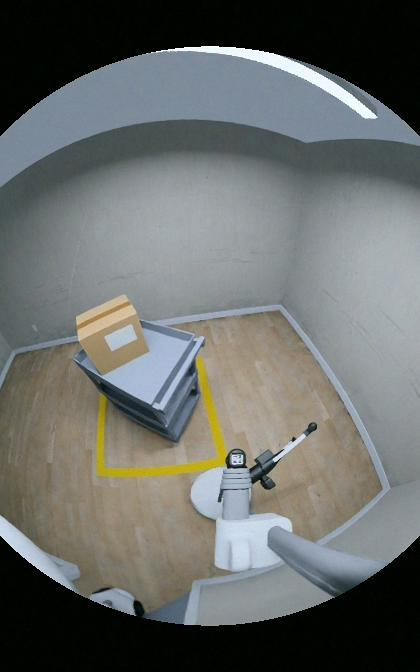

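Request:
move:
  blocking: false
  cameras: []
  r1: {"base": {"translate_m": -0.395, "strafe_m": -0.625}, "pace": "slow"}
  r2: {"base": {"rotate_rad": 0.7}, "pace": "default"}

Request:
wait:
  seconds: 3
  cameras: []

Request:
wait:
  seconds: 8
  cameras: ["r2_head_camera", "r2_head_left_camera", "r2_head_right_camera"]

Scene clock: 4461.27 s.
move: r1 moving; r2 moving
r1.base_odometry: x=-0.746 y=+1.962 heading=+1.873
r1.turned_by_wheels: +0.000
r1.turned_by_imu: +0.000
r1.base_tilt: forward=-1.6 right=+1.3
r1.lidar_m: 2.31 0.29 0.25 - 0.25 0.25 0.63 1.32 1.90 0.45 0.37 0.94
r1.base_status: translate_m moving; strafe_m moving
r1.joint_positions: lift_m=+0.127 arm_m=+0.000 wrist_yaw_rad=+3.089 wrist_pitch_rad=+0.002 wrist_roll_rad=+0.000 gripper_m=+0.056
r1.joint_status: not commanded
r1.measured_speeds: translate_m=-0.026 strafe_m=-0.041 rotate_rad=-0.001 lift_m=+0.000 arm_m=+0.000 wrist_yaw_rad=+0.000 wrist_pitch_rad=+0.000 wrist_roll_rad=+0.000
r1.motor_effort: lift_m=+20(20) arm_m=+4(4) wheel_0=-4(10) wheel_1=-2(4) wheel_2=+5(7)
r1.servo_current: wrist_yaw_rad=33(59) wrist_pitch_rad=46(46) wrist_roll_rad=46(65) gripper_m=33(46)
r1.hand_pose: x=-0.1126 y=+0.1024 z=+0.3046 quat_wxyz=(+0.026, -0.001, +0.000, +1.000) (m; r1's base frame)
r1.wrist_depth_mm: - 137 - 691 329 200 - / - 138 - 707 329 200 - / 112 138 223 715 334 202 163 / 127 143 - 723 332 203 157 / 1661 1397 1576 732 334 204 158 / 1182 1205 195 741 195 204 165 / 842 750 750 155 307 182 -
r2.base_odometry: x=-3.401 y=-4.202 heading=-2.127
r2.turned_by_wheels: +0.251
r2.turned_by_imu: +0.244
r2.base_tilt: forward=-0.7 right=+0.1
r2.lidar_m: 0.52 0.44 2.82 3.25 1.33 0.82 0.78 0.83 1.12 1.48 1.50 2.08
r2.base_status: rotate_rad moving
r2.joint_positions: lift_m=+0.697 arm_m=+0.000 wrist_yaw_rad=-0.997 wrist_pitch_rad=+0.003 wrist_roll_rad=+1.568 gripper_m=+0.140
r2.joint_status: not commanded
r2.measured_speeds: translate_m=+0.000 strafe_m=-0.003 rotate_rad=+0.973 lift_m=+0.000 arm_m=+0.000 wrist_yaw_rad=+0.000 wrist_pitch_rad=+0.000 wrist_roll_rad=+0.000
r2.on_its_own: arm_m is slack since a limit_stop_at_own_body
r2.motor_effort: lift_m=+19(19) arm_m=+0(0) wheel_0=-6(9) wheel_1=-8(10) wheel_2=-10(11)
r2.servo_current: wrist_yaw_rad=46(59) wrist_pitch_rad=46(46) wrist_roll_rad=46(52) gripper_m=59(59)
r2.contact_limits: lift_m 0.2
r2.hand_pose: x=+0.2540 y=-0.2897 z=+0.8742 quat_wxyz=(+0.621, +0.621, -0.337, -0.340) (m; r2's base frame)
r2.wrist_depth_mm: - - - - - - 1182 / - - - - - 1308 1182 / - - - - - 1464 1205 / - - - - - 1576 1229 / - - - - - 1576 1229 / - 196 196 160 191 1430 1255 / - - - - - 1921 1229
pictures: none
No camera images: "cameras" was empty.

Scene clock: 4462.23 s.
earlier move: r1 moving; r2 done
r1.base_odometry: x=-0.664 y=+1.940 heading=+1.873
r1.turned_by_wheels: +0.000
r1.turned_by_imu: -0.001
r1.base_tilt: forward=-1.6 right=+1.3
r1.lidar_m: 2.31 0.26 0.25 - 0.25 0.29 0.67 1.30 1.83 2.99 0.34 0.50
r1.base_status: translate_m moving; strafe_m moving
r1.joint_positions: lift_m=+0.127 arm_m=+0.000 wrist_yaw_rad=+3.089 wrist_pitch_rad=+0.002 wrist_roll_rad=+0.000 gripper_m=+0.056
r1.joint_status: not commanded
r1.measured_speeds: translate_m=-0.053 strafe_m=-0.085 rotate_rad=+0.004 lift_m=+0.000 arm_m=+0.000 wrist_yaw_rad=+0.000 wrist_pitch_rad=+0.000 wrist_roll_rad=+0.000
r1.motor_effort: lift_m=+20(20) arm_m=+4(4) wheel_0=-4(10) wheel_1=+0(4) wheel_2=+5(7)
r1.servo_current: wrist_yaw_rad=39(59) wrist_pitch_rad=39(52) wrist_roll_rad=59(65) gripper_m=39(46)
r1.hand_pose: x=-0.1126 y=+0.1024 z=+0.3046 quat_wxyz=(+0.026, -0.001, +0.000, +1.000) (m; r1's base frame)
r1.wrist_depth_mm: - 137 - - 410 229 - / - 138 - - 413 216 - / 112 138 222 - 415 219 162 / 127 144 1618 - 421 220 162 / 1661 1499 1499 - 421 220 162 / 1160 1182 195 1098 195 220 163 / 854 750 750 155 336 182 -
r2.base_odometry: x=-3.401 y=-4.202 heading=-1.679
r2.turned_by_wheels: +0.448
r2.turned_by_imu: +0.437
r2.base_tilt: forward=-0.7 right=+0.0
r2.lidar_m: 0.45 0.91 3.26 1.30 0.85 0.78 0.82 1.07 1.47 1.52 1.90 0.54
r2.base_status: done
r2.joint_positions: lift_m=+0.697 arm_m=+0.000 wrist_yaw_rad=-0.997 wrist_pitch_rad=+0.003 wrist_roll_rad=+1.568 gripper_m=+0.140
r2.joint_status: not commanded
r2.measured_speeds: translate_m=+0.000 strafe_m=+0.000 rotate_rad=+0.000 lift_m=+0.000 arm_m=+0.000 wrist_yaw_rad=+0.000 wrist_pitch_rad=+0.000 wrist_roll_rad=+0.000
r2.on_its_own: arm_m is slack since a limit_stop_at_own_body
r2.motor_effort: lift_m=+19(19) arm_m=+0(1) wheel_0=-5(9) wheel_1=-3(10) wheel_2=-6(12)
r2.servo_current: wrist_yaw_rad=59(65) wrist_pitch_rad=46(52) wrist_roll_rad=39(59) gripper_m=46(59)
r2.contact_limits: lift_m 0.2
r2.hand_pose: x=+0.2540 y=-0.2897 z=+0.8742 quat_wxyz=(+0.621, +0.621, -0.337, -0.340) (m; r2's base frame)
r2.wrist_depth_mm: - - - - - 1499 1205 / - - - - - 1618 1205 / - - - - - 1708 1205 / - - - - - 1756 1229 / - - - - - 1661 1255 / - 189 - 159 182 1499 1205 / - - - - - 1618 1182
wait: 0.97 of 3 s (r2 has come to rest)
pictures: none
No camera images: "cameras" was empty.

Scene clock: 4469.43 s.
earlier move: r1 done
r1.base_odometry: x=-0.043 y=+1.774 heading=+1.874
r1.turned_by_wheels: +0.000
r1.turned_by_imu: -0.005
r1.base_tilt: forward=-1.6 right=+1.3
r1.lidar_m: 0.52 0.46 0.45 0.49 0.72 0.92 0.89 1.14 2.41 2.55 2.22 1.37
r1.base_status: done
r1.joint_positions: lift_m=+0.127 arm_m=+0.000 wrist_yaw_rad=+3.089 wrist_pitch_rad=+0.002 wrist_roll_rad=+0.000 gripper_m=+0.056
r1.joint_status: not commanded
r1.measured_speeds: translate_m=+0.000 strafe_m=+0.000 rotate_rad=+0.000 lift_m=+0.000 arm_m=+0.000 wrist_yaw_rad=+0.000 wrist_pitch_rad=+0.000 wrist_roll_rad=+0.000
r1.motor_effort: lift_m=+20(20) arm_m=+4(5) wheel_0=+4(10) wheel_1=-2(7) wheel_2=+2(7)
r1.servo_current: wrist_yaw_rad=46(78) wrist_pitch_rad=46(52) wrist_roll_rad=46(72) gripper_m=39(52)
r1.hand_pose: x=-0.1126 y=+0.1024 z=+0.3046 quat_wxyz=(+0.026, -0.001, +0.000, +1.000) (m; r1's base frame)
r1.wrist_depth_mm: - 138 - 1336 - - - / - 138 - - - - - / 112 138 222 - - - - / 126 144 - - - - - / 139 1618 - 1078 1661 - - / 1182 1182 193 1042 191 1182 1138 / 866 160 750 167 741 778 820
r2.base_odometry: x=-3.401 y=-4.202 heading=-1.679
r2.turned_by_wheels: +0.000
r2.turned_by_imu: +0.001
r2.base_tilt: forward=-0.7 right=+0.1
r2.lidar_m: 0.45 0.90 3.23 0.91 0.85 0.78 0.82 1.06 1.47 1.51 1.96 0.56
r2.base_status: done
r2.joint_positions: lift_m=+0.697 arm_m=+0.000 wrist_yaw_rad=-0.997 wrist_pitch_rad=+0.003 wrist_roll_rad=+1.568 gripper_m=+0.140
r2.joint_status: not commanded
r2.measured_speeds: translate_m=+0.000 strafe_m=+0.000 rotate_rad=+0.000 lift_m=+0.000 arm_m=+0.000 wrist_yaw_rad=+0.000 wrist_pitch_rad=+0.000 wrist_roll_rad=+0.000
r2.on_its_own: arm_m is slack since a limit_stop_at_own_body
r2.motor_effort: lift_m=+19(19) arm_m=+0(1) wheel_0=-5(9) wheel_1=-2(10) wheel_2=-6(12)
r2.servo_current: wrist_yaw_rad=59(65) wrist_pitch_rad=46(52) wrist_roll_rad=39(65) gripper_m=52(59)
r2.contact_limits: lift_m 0.2
r2.hand_pose: x=+0.2540 y=-0.2897 z=+0.8742 quat_wxyz=(+0.621, +0.621, -0.337, -0.340) (m; r2's base frame)
r2.wrist_depth_mm: - - - - - 1499 1205 / - - - - - 1618 1205 / - - - - - 1756 1229 / - - - - - 1756 1229 / - - - - - 1661 1205 / - 189 - 158 182 1464 1229 / - - - - - 1661 1229
wait: 7.20 of 8 s (r1 has come to rest)
pictures: r2_head_camera, r2_head_left_camera, r2_head_right_camera
Images, in order (width x height): r2_head_camera 420x560, r2_head_left_camera 420x672, r2_head_right_camera 420x672.

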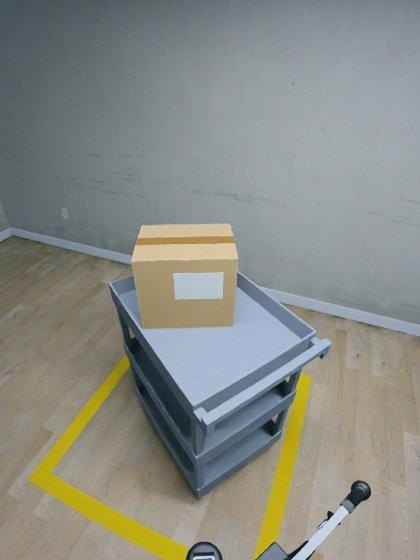

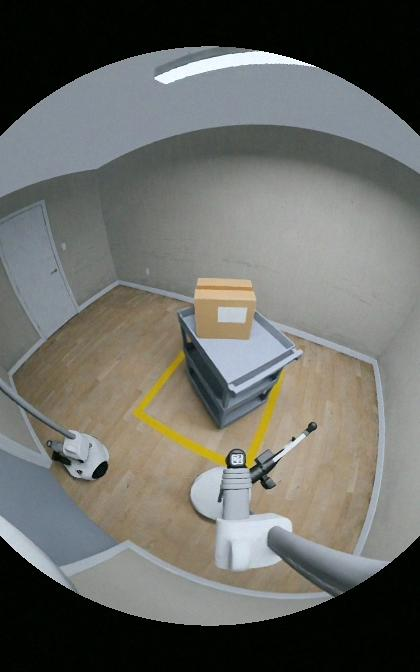

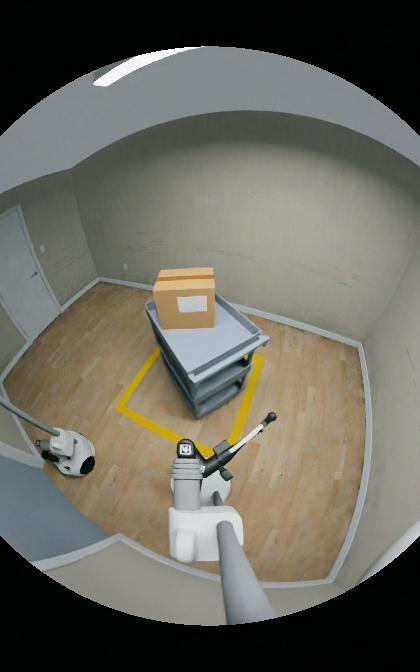

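Request:
zoom_image:
  camera: "r2_head_camera"
  region: [20, 330, 340, 560]

Request:
zoom_image:
  camera: "r2_head_camera"
  region: [100, 220, 340, 420]

Request:
zoom_image:
  camera: "r2_head_left_camera"
  region: [0, 380, 200, 620]

Scaled by 1.575 from the camera's 420x560 image, which has a finer 1200x1600 frame.

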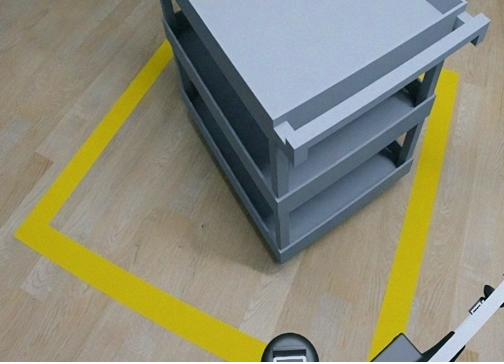

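Scaled by 2.100 from the camera's 420x560 image, which has a finer 1200x1600 frame.

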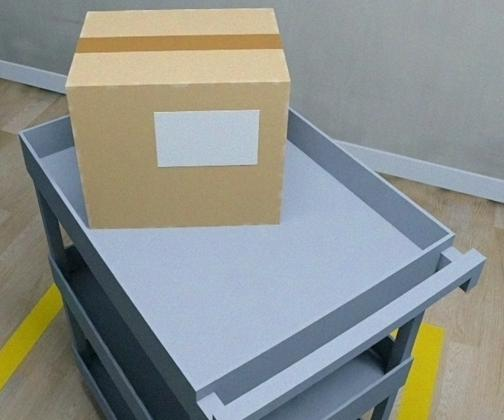

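Scaled by 2.100 from the camera's 420x672 image, which has a finer 600x960 frame.

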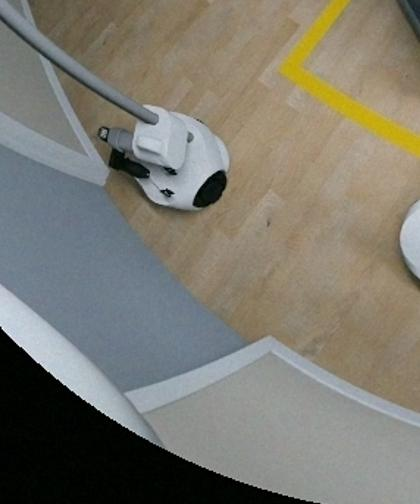

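Request:
zoom_image:
  camera: "r2_head_camera"
  region: [130, 410, 300, 520]

Request:
zoom_image:
  camera: "r2_head_camera"
  region: [100, 330, 200, 480]

Scaled by 2.965 from the camera's 420x560 image, which has a finer 1200x1600 frame.

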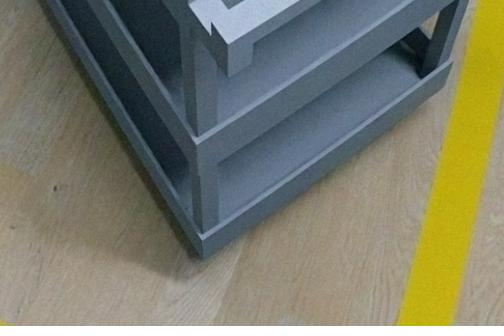

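Scaled by 3.360 from the camera's 420x560 image, which has a finer 1200x1600 frame.

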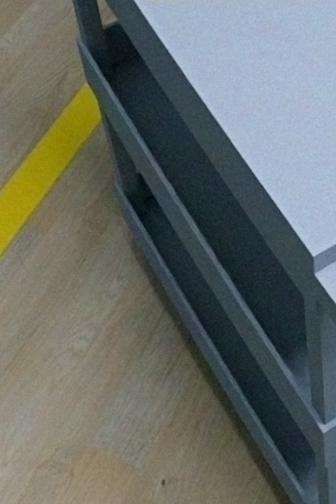

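Request:
wait:
  seconds: 0.2
  cameras: ["r1_wrist_camera", "r1_head_right_camera", "r1_head_left_camera"]

Scene clock: 4514.57 s.
r1.base_odometry: x=-0.043 y=+1.774 heading=+1.874
r1.turned_by_wheels: +0.000
r1.turned_by_imu: +0.000
r1.base_tilt: forward=-1.6 right=+1.3
r1.lidar_m: 0.54 0.46 0.43 0.48 0.69 0.92 0.91 1.14 2.42 2.54 2.22 1.35
r1.base_status: done
r1.joint_positions: lift_m=+0.127 arm_m=+0.000 wrist_yaw_rad=+3.089 wrist_pitch_rad=+0.002 wrist_roll_rad=+0.000 gripper_m=+0.056
r1.joint_status: not commanded
r1.measured_speeds: translate_m=+0.000 strafe_m=+0.000 rotate_rad=+0.000 lift_m=+0.000 arm_m=+0.000 wrist_yaw_rad=+0.000 wrist_pitch_rad=+0.000 wrist_roll_rad=+0.000
r1.motor_effort: lift_m=+20(20) arm_m=+4(5) wheel_0=+4(10) wheel_1=-1(7) wheel_2=+2(7)
r1.servo_current: wrist_yaw_rad=52(78) wrist_pitch_rad=33(52) wrist_roll_rad=33(72) gripper_m=39(52)
r1.hand_pose: x=-0.1126 y=+0.1024 z=+0.3046 quat_wxyz=(+0.026, -0.001, +0.000, +1.000) (m; r1's base frame)
r1.wrist_depth_mm: - 137 - 1308 - - - / - 138 - - - - - / 112 138 222 - - - - / 127 144 - - - - - / 139 1618 - 1078 1708 - - / 1160 1205 193 1060 191 1160 1138 / 842 160 750 167 750 778 809
r2.base_odometry: x=-3.401 y=-4.202 heading=-1.679
r2.turned_by_wheels: +0.000
r2.turned_by_imu: +0.000
r2.base_tilt: forward=-0.7 right=+0.1
r2.lidar_m: 0.46 0.92 3.25 0.91 0.86 0.79 0.81 1.08 1.48 1.50 1.94 0.58
r2.base_status: done
r2.joint_positions: lift_m=+0.697 arm_m=+0.000 wrist_yaw_rad=-0.997 wrist_pitch_rad=+0.003 wrist_roll_rad=+1.568 gripper_m=+0.140
r2.joint_status: not commanded
r2.measured_speeds: translate_m=+0.000 strafe_m=+0.000 rotate_rad=+0.000 lift_m=+0.000 arm_m=+0.000 wrist_yaw_rad=+0.000 wrist_pitch_rad=+0.000 wrist_roll_rad=+0.000
r2.on_its_own: arm_m is slack since a limit_stop_at_own_body
r2.motor_effort: lift_m=+19(19) arm_m=+0(1) wheel_0=-4(9) wheel_1=-2(10) wheel_2=-6(12)
r2.servo_current: wrist_yaw_rad=39(65) wrist_pitch_rad=39(52) wrist_roll_rad=39(65) gripper_m=46(59)
r2.contact_limits: lift_m 0.2
r2.hand_pose: x=+0.2540 y=-0.2897 z=+0.8742 quat_wxyz=(+0.621, +0.621, -0.337, -0.340) (m; r2's base frame)
r2.wrist_depth_mm: - - - - - 1464 1205 / - - - - - 1661 1205 / - - - - - 1756 1229 / - - - - - 1756 1205 / - - - - - 1661 1229 / - 189 - 158 182 1430 1205 / - - - - - 1661 1205
wait: 0.20 s; at rest from the start
pictures: r1_head_left_camera, r1_head_right_camera, r1_wrist_camera
Images, in order (width x height): r1_head_left_camera 420x672, r1_head_right_camera 420x672, r1_wrist_camera 616x392.

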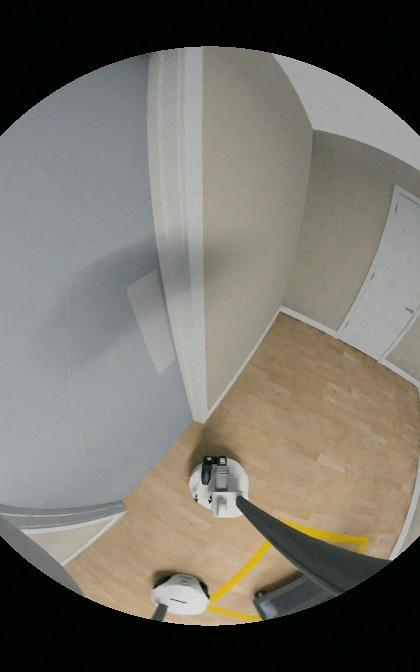

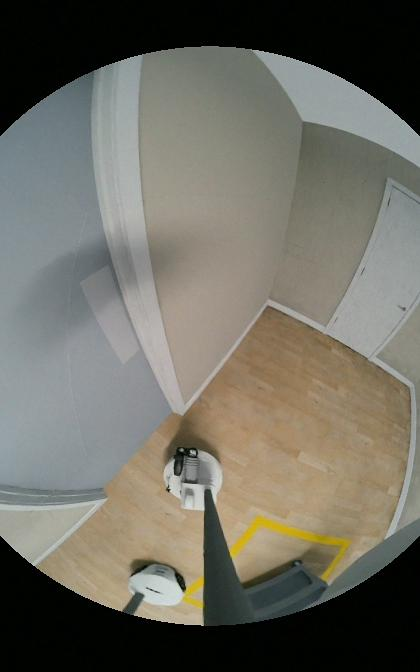

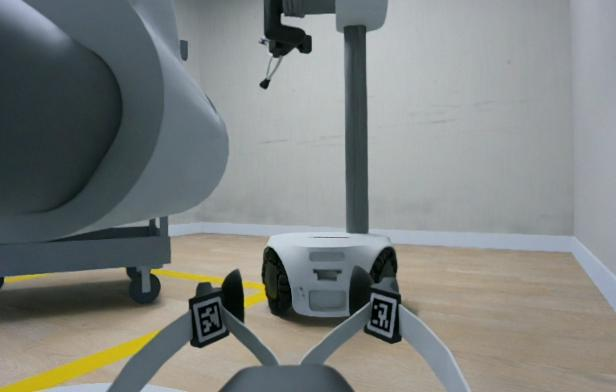

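Request:
move:
  blocking: false
  cameras: []
  r1: {"base": {"rotate_rad": 0.75}, "pace": "default"}

Request:
wait:
  seconds: 3
  cameras: ["r1_wrist_camera", "r1_head_right_camera"]

Scene clock: 4520.07 s.
move: r1 moving
r1.base_odometry: x=-0.043 y=+1.774 heading=+2.125
r1.turned_by_wheels: +0.252
r1.turned_by_imu: +0.252
r1.base_tilt: forward=-1.6 right=+1.3
r1.lidar_m: 0.50 0.45 0.46 0.56 0.80 0.90 1.15 1.16 2.42 2.48 2.19 0.76
r1.base_status: rotate_rad moving
r1.joint_positions: lift_m=+0.127 arm_m=+0.000 wrist_yaw_rad=+3.089 wrist_pitch_rad=+0.002 wrist_roll_rad=+0.000 gripper_m=+0.056
r1.joint_status: not commanded
r1.measured_speeds: translate_m=+0.000 strafe_m=+0.001 rotate_rad=+0.977 lift_m=+0.000 arm_m=+0.000 wrist_yaw_rad=+0.000 wrist_pitch_rad=+0.000 wrist_roll_rad=+0.000
r1.motor_effort: lift_m=+20(20) arm_m=+4(4) wheel_0=-8(8) wheel_1=-6(7) wheel_2=-6(6)
r1.servo_current: wrist_yaw_rad=59(59) wrist_pitch_rad=46(46) wrist_roll_rad=39(72) gripper_m=46(46)
r1.hand_pose: x=-0.1126 y=+0.1024 z=+0.3046 quat_wxyz=(+0.026, -0.001, +0.000, +1.000) (m; r1's base frame)
r1.wrist_depth_mm: - 137 - - 1308 - - / - 138 1255 - - - - / 112 138 223 - - - - / 127 144 1661 - - - - / 1708 - 1708 - 1042 1808 - / 1182 1182 193 1138 191 1060 1138 / 854 759 759 167 741 778 809
r2.base_odometry: x=-3.401 y=-4.202 heading=-1.679
r2.turned_by_wheels: +0.000
r2.turned_by_imu: +0.000
r2.base_tilt: forward=-0.7 right=+0.1
r2.lidar_m: 0.45 0.92 3.25 0.92 0.84 0.79 0.82 1.06 1.47 1.48 1.94 0.56
r2.base_status: not commanded
r2.joint_positions: lift_m=+0.697 arm_m=+0.000 wrist_yaw_rad=-0.997 wrist_pitch_rad=+0.003 wrist_roll_rad=+1.568 gripper_m=+0.140
r2.joint_status: not commanded
r2.measured_speeds: translate_m=+0.000 strafe_m=+0.000 rotate_rad=+0.000 lift_m=+0.000 arm_m=+0.000 wrist_yaw_rad=+0.000 wrist_pitch_rad=+0.000 wrist_roll_rad=+0.000
r2.on_its_own: arm_m is slack since a limit_stop_at_own_body
r2.motor_effort: lift_m=+19(19) arm_m=+0(0) wheel_0=-5(5) wheel_1=-2(3) wheel_2=-5(6)
r2.servo_current: wrist_yaw_rad=46(52) wrist_pitch_rad=52(52) wrist_roll_rad=52(59) gripper_m=46(59)
r2.contact_limits: lift_m 0.2
r2.hand_pose: x=+0.2540 y=-0.2897 z=+0.8742 quat_wxyz=(+0.621, +0.621, -0.337, -0.340) (m; r2's base frame)
r2.wrist_depth_mm: - - - - - 1464 1182 / - - - - - 1618 1229 / - - - - - 1756 1229 / - - - - - 1756 1229 / - - - - - 1661 1229 / - 189 - 159 182 1430 1205 / - - - - - 1661 1205
pictures: none
No camera images: "cameras" was empty.

Scene clock: 4521.07 s.
earlier move: r1 done
r1.base_odometry: x=-0.043 y=+1.774 heading=+2.623
r1.turned_by_wheels: +0.498
r1.turned_by_imu: +0.501
r1.base_tilt: forward=-1.6 right=+1.3
r1.lidar_m: 0.45 0.45 0.55 0.77 0.91 1.05 1.16 2.42 2.56 2.19 0.79 0.50
r1.base_status: done
r1.joint_positions: lift_m=+0.127 arm_m=+0.000 wrist_yaw_rad=+3.089 wrist_pitch_rad=+0.002 wrist_roll_rad=+0.000 gripper_m=+0.056
r1.joint_status: not commanded
r1.measured_speeds: translate_m=+0.000 strafe_m=+0.000 rotate_rad=+0.000 lift_m=+0.000 arm_m=+0.000 wrist_yaw_rad=+0.000 wrist_pitch_rad=+0.000 wrist_roll_rad=+0.000
r1.motor_effort: lift_m=+20(20) arm_m=+4(5) wheel_0=-1(8) wheel_1=+0(7) wheel_2=-2(7)
r1.servo_current: wrist_yaw_rad=59(65) wrist_pitch_rad=39(46) wrist_roll_rad=46(72) gripper_m=39(46)
r1.hand_pose: x=-0.1126 y=+0.1024 z=+0.3046 quat_wxyz=(+0.026, -0.001, +0.000, +1.000) (m; r1's base frame)
r1.wrist_depth_mm: - 137 - 1397 - - - / - 138 - - - - - / 113 138 227 - - - - / 131 147 - - - - - / 1921 - - 1661 1618 - - / 1205 1205 193 1182 189 1281 878 / 866 750 707 156 750 778 778
r2.base_odometry: x=-3.401 y=-4.202 heading=-1.679
r2.turned_by_wheels: +0.000
r2.turned_by_imu: +0.000
r2.base_tilt: forward=-0.6 right=+0.1
r2.lidar_m: 0.46 0.91 3.23 0.93 0.86 0.77 0.81 1.04 1.48 1.49 1.92 0.56
r2.base_status: not commanded
r2.joint_positions: lift_m=+0.697 arm_m=+0.000 wrist_yaw_rad=-0.997 wrist_pitch_rad=+0.003 wrist_roll_rad=+1.568 gripper_m=+0.140
r2.joint_status: not commanded
r2.measured_speeds: translate_m=+0.000 strafe_m=+0.000 rotate_rad=+0.000 lift_m=+0.000 arm_m=+0.000 wrist_yaw_rad=+0.000 wrist_pitch_rad=+0.000 wrist_roll_rad=+0.000
r2.on_its_own: arm_m is slack since a limit_stop_at_own_body
r2.motor_effort: lift_m=+19(19) arm_m=+0(1) wheel_0=-4(5) wheel_1=-2(3) wheel_2=-6(6)
r2.servo_current: wrist_yaw_rad=59(59) wrist_pitch_rad=46(52) wrist_roll_rad=39(59) gripper_m=52(59)
r2.contact_limits: lift_m 0.2
r2.hand_pose: x=+0.2540 y=-0.2897 z=+0.8742 quat_wxyz=(+0.621, +0.621, -0.337, -0.340) (m; r2's base frame)
r2.wrist_depth_mm: - - - - - 1537 1205 / - - - - - 1661 1205 / - - - - - 1756 1182 / - - - - - 1756 1229 / - - - - - 1661 1205 / - 190 - 158 182 1499 1229 / - - - - - 1661 1205
wait: 1.00 of 3 s (r1 has come to rest)
pictures: r1_head_right_camera, r1_wrist_camera
Images, in order (width x height): r1_head_right_camera 420x672, r1_wrist_camera 616x392.

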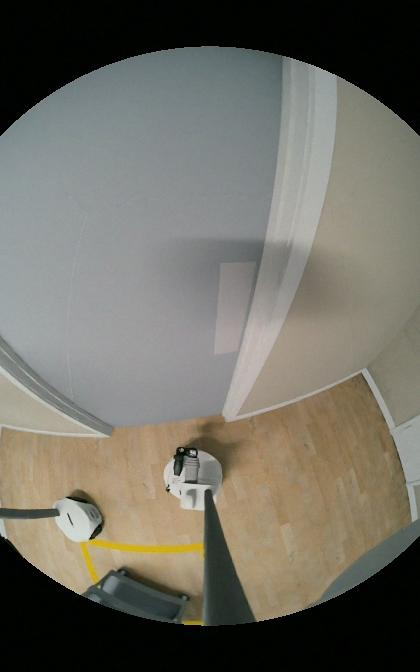

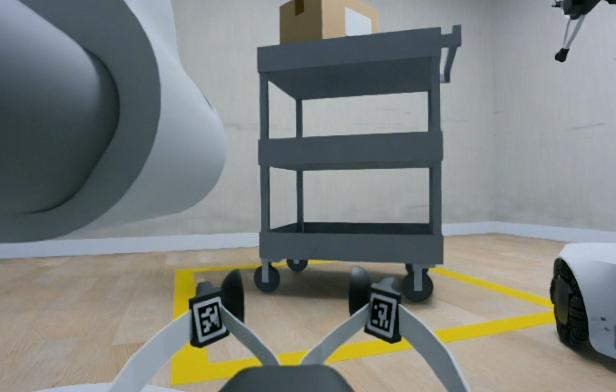

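Excellent low-angle view. Zoom.

Request:
zoom_image:
  camera: "r1_wrist_camera"
  region: [150, 220, 350, 392]

Request:
zoom_image:
  camera: "r1_wrist_camera"
  region: [340, 220, 600, 392]

Request:
zoom_image:
  camera: "r1_head_right_camera"
  region: [50, 520, 220, 630]

Scaled by 2.520.

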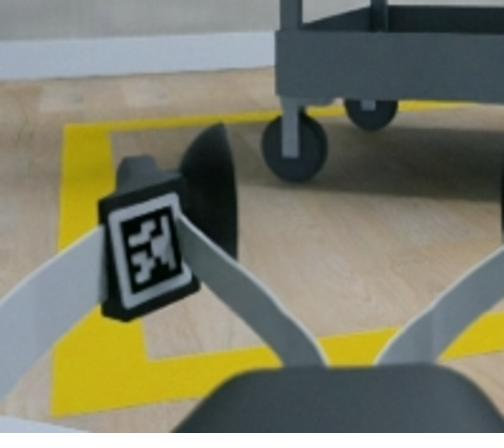

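Scaled by 1.938.

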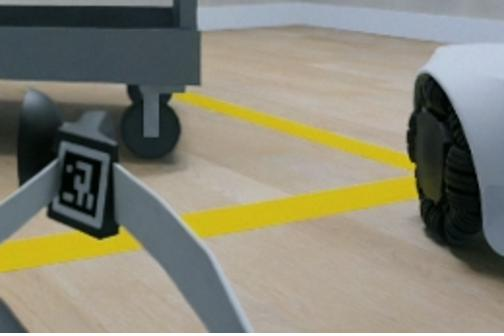

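Scaled by 2.965 from the camera's 420x672 image, which has a finer 600x960 frame.

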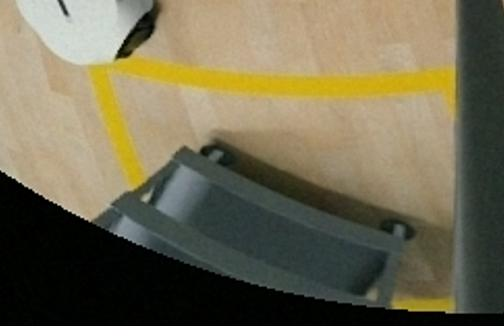

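Request:
move:
  blocking: false
  cameras: []
  r2: {"joints": {"lift_m": 0.22, "wrist_yaw_rad": -0.25, "wrist_roll_rad": 0.0, "wrist_pitch_rad": 0.0}, "pace": "fast"}

Request:
wait:
  seconds: 3
  cameras: ["r2_wrist_camera"]

Scene clock: 4614.53 s.
move: r2 moving
r1.base_odometry: x=-0.043 y=+1.774 heading=+2.623
r1.turned_by_wheels: +0.000
r1.turned_by_imu: +0.000
r1.base_tilt: forward=-1.6 right=+1.3
r1.lidar_m: 0.44 0.46 0.55 0.82 0.91 1.06 1.16 2.43 2.57 2.20 0.81 0.50
r1.base_status: not commanded
r1.joint_positions: lift_m=+0.127 arm_m=+0.000 wrist_yaw_rad=+3.089 wrist_pitch_rad=+0.002 wrist_roll_rad=+0.000 gripper_m=+0.056
r1.joint_status: not commanded
r1.measured_speeds: translate_m=+0.000 strafe_m=+0.000 rotate_rad=+0.000 lift_m=+0.000 arm_m=+0.000 wrist_yaw_rad=+0.000 wrist_pitch_rad=+0.000 wrist_roll_rad=+0.000
r1.motor_effort: lift_m=+20(20) arm_m=+4(5) wheel_0=-1(2) wheel_1=+0(1) wheel_2=-2(2)
r1.servo_current: wrist_yaw_rad=46(65) wrist_pitch_rad=39(46) wrist_roll_rad=46(59) gripper_m=46(46)
r1.hand_pose: x=-0.1126 y=+0.1024 z=+0.3046 quat_wxyz=(+0.026, -0.001, +0.000, +1.000) (m; r1's base frame)
r1.wrist_depth_mm: - 138 - 1397 - - - / - 138 - - - - - / 113 138 229 - - - - / 131 147 - - - - - / 1921 - - 1661 1661 - - / 1205 1205 194 1182 189 1281 878 / 842 759 723 156 741 778 778
r2.base_odometry: x=-3.401 y=-4.202 heading=-1.679
r2.turned_by_wheels: +0.000
r2.turned_by_imu: +0.000
r2.base_tilt: forward=-0.7 right=+0.1
r2.lidar_m: 0.47 0.92 3.25 0.91 0.86 0.79 0.82 1.07 1.47 1.49 1.91 0.56
r2.base_status: not commanded
r2.joint_positions: lift_m=+0.634 arm_m=+0.000 wrist_yaw_rad=-0.388 wrist_pitch_rad=+0.003 wrist_roll_rad=+0.928 gripper_m=+0.140
r2.joint_status: lift_m moving; wrist_yaw_rad moving; wrist_pitch_rad moving; wrist_roll_rad moving
r2.measured_speeds: translate_m=+0.000 strafe_m=+0.000 rotate_rad=+0.000 lift_m=-0.243 arm_m=+0.000 wrist_yaw_rad=+1.723 wrist_pitch_rad=+0.000 wrist_roll_rad=-1.820
r2.on_its_own: arm_m is slack since a limit_stop_at_own_body
r2.motor_effort: lift_m=+13(19) arm_m=+0(1) wheel_0=-4(5) wheel_1=-2(2) wheel_2=-6(6)
r2.servo_current: wrist_yaw_rad=91(137) wrist_pitch_rad=46(59) wrist_roll_rad=72(104) gripper_m=52(52)
r2.hand_pose: x=+0.4047 y=-0.1901 z=+0.8113 quat_wxyz=(+0.877, +0.439, -0.085, -0.173) (m; r2's base frame)
r2.wrist_depth_mm: - - - - - - - / - - - - - - 1708 / - - - - - - 1661 / - - - 569 - 1756 1397 / - - 413 535 - 1537 1229 / 574 580 338 166 195 574 1078 / 554 569 353 - - 544 960
pictures: none
No camera images: "cameras" was empty.

Scene clock: 4616.30 s.
earlier move: r2 done
r1.base_odometry: x=-0.043 y=+1.774 heading=+2.623
r1.turned_by_wheels: +0.000
r1.turned_by_imu: +0.000
r1.base_tilt: forward=-1.6 right=+1.3
r1.lidar_m: 0.45 0.46 0.53 0.76 0.89 1.06 1.15 2.42 2.53 2.20 0.81 0.48
r1.base_status: not commanded
r1.joint_positions: lift_m=+0.127 arm_m=+0.000 wrist_yaw_rad=+3.089 wrist_pitch_rad=+0.002 wrist_roll_rad=+0.000 gripper_m=+0.056
r1.joint_status: not commanded
r1.measured_speeds: translate_m=+0.000 strafe_m=+0.000 rotate_rad=+0.000 lift_m=+0.000 arm_m=+0.000 wrist_yaw_rad=+0.000 wrist_pitch_rad=+0.000 wrist_roll_rad=+0.000
r1.motor_effort: lift_m=+20(20) arm_m=+4(5) wheel_0=-1(2) wheel_1=+0(1) wheel_2=-2(2)
r1.servo_current: wrist_yaw_rad=59(65) wrist_pitch_rad=39(52) wrist_roll_rad=46(59) gripper_m=39(46)
r1.hand_pose: x=-0.1126 y=+0.1024 z=+0.3046 quat_wxyz=(+0.026, -0.001, +0.000, +1.000) (m; r1's base frame)
r1.wrist_depth_mm: - 137 - 1366 - - - / - 138 - - - - - / 113 138 229 - - - - / 132 147 - - - - - / 1921 - - 1708 1661 - - / 1182 1205 193 1182 189 1255 891 / 854 741 723 156 741 778 768
r2.base_odometry: x=-3.401 y=-4.202 heading=-1.679
r2.turned_by_wheels: +0.000
r2.turned_by_imu: +0.000
r2.base_tilt: forward=-0.7 right=+0.0
r2.lidar_m: 0.43 0.90 3.26 0.90 0.85 0.77 0.82 1.03 1.47 1.52 1.94 0.57
r2.base_status: not commanded
r2.joint_positions: lift_m=+0.220 arm_m=+0.000 wrist_yaw_rad=-0.253 wrist_pitch_rad=+0.003 wrist_roll_rad=+0.002 gripper_m=+0.140
r2.joint_status: all done
r2.measured_speeds: translate_m=+0.000 strafe_m=+0.000 rotate_rad=+0.000 lift_m=+0.000 arm_m=+0.000 wrist_yaw_rad=+0.000 wrist_pitch_rad=+0.000 wrist_roll_rad=+0.000
r2.on_its_own: arm_m is slack since a limit_stop_at_own_body
r2.motor_effort: lift_m=+15(19) arm_m=+0(1) wheel_0=-5(5) wheel_1=-2(3) wheel_2=-6(6)
r2.servo_current: wrist_yaw_rad=52(137) wrist_pitch_rad=39(78) wrist_roll_rad=46(104) gripper_m=46(65)
r2.hand_pose: x=+0.4282 y=-0.1568 z=+0.3975 quat_wxyz=(+0.992, +0.001, +0.001, -0.126) (m; r2's base frame)
r2.wrist_depth_mm: 683 - - - 569 - - / 314 301 359 - - - - / 319 304 364 442 549 - - / 699 - - - - - - / 699 - 976 - - - - / 707 204 177 750 580 1078 1255 / - 291 - - - 866 904
wait: 1.77 of 3 s (r2 has come to rest)
pictures: r2_wrist_camera
Images, in order (width x height): r2_wrist_camera 616x392.

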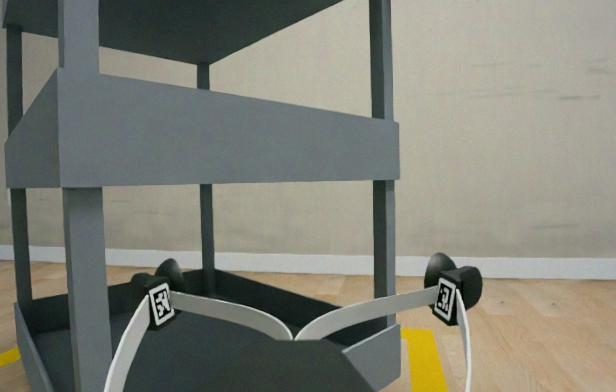

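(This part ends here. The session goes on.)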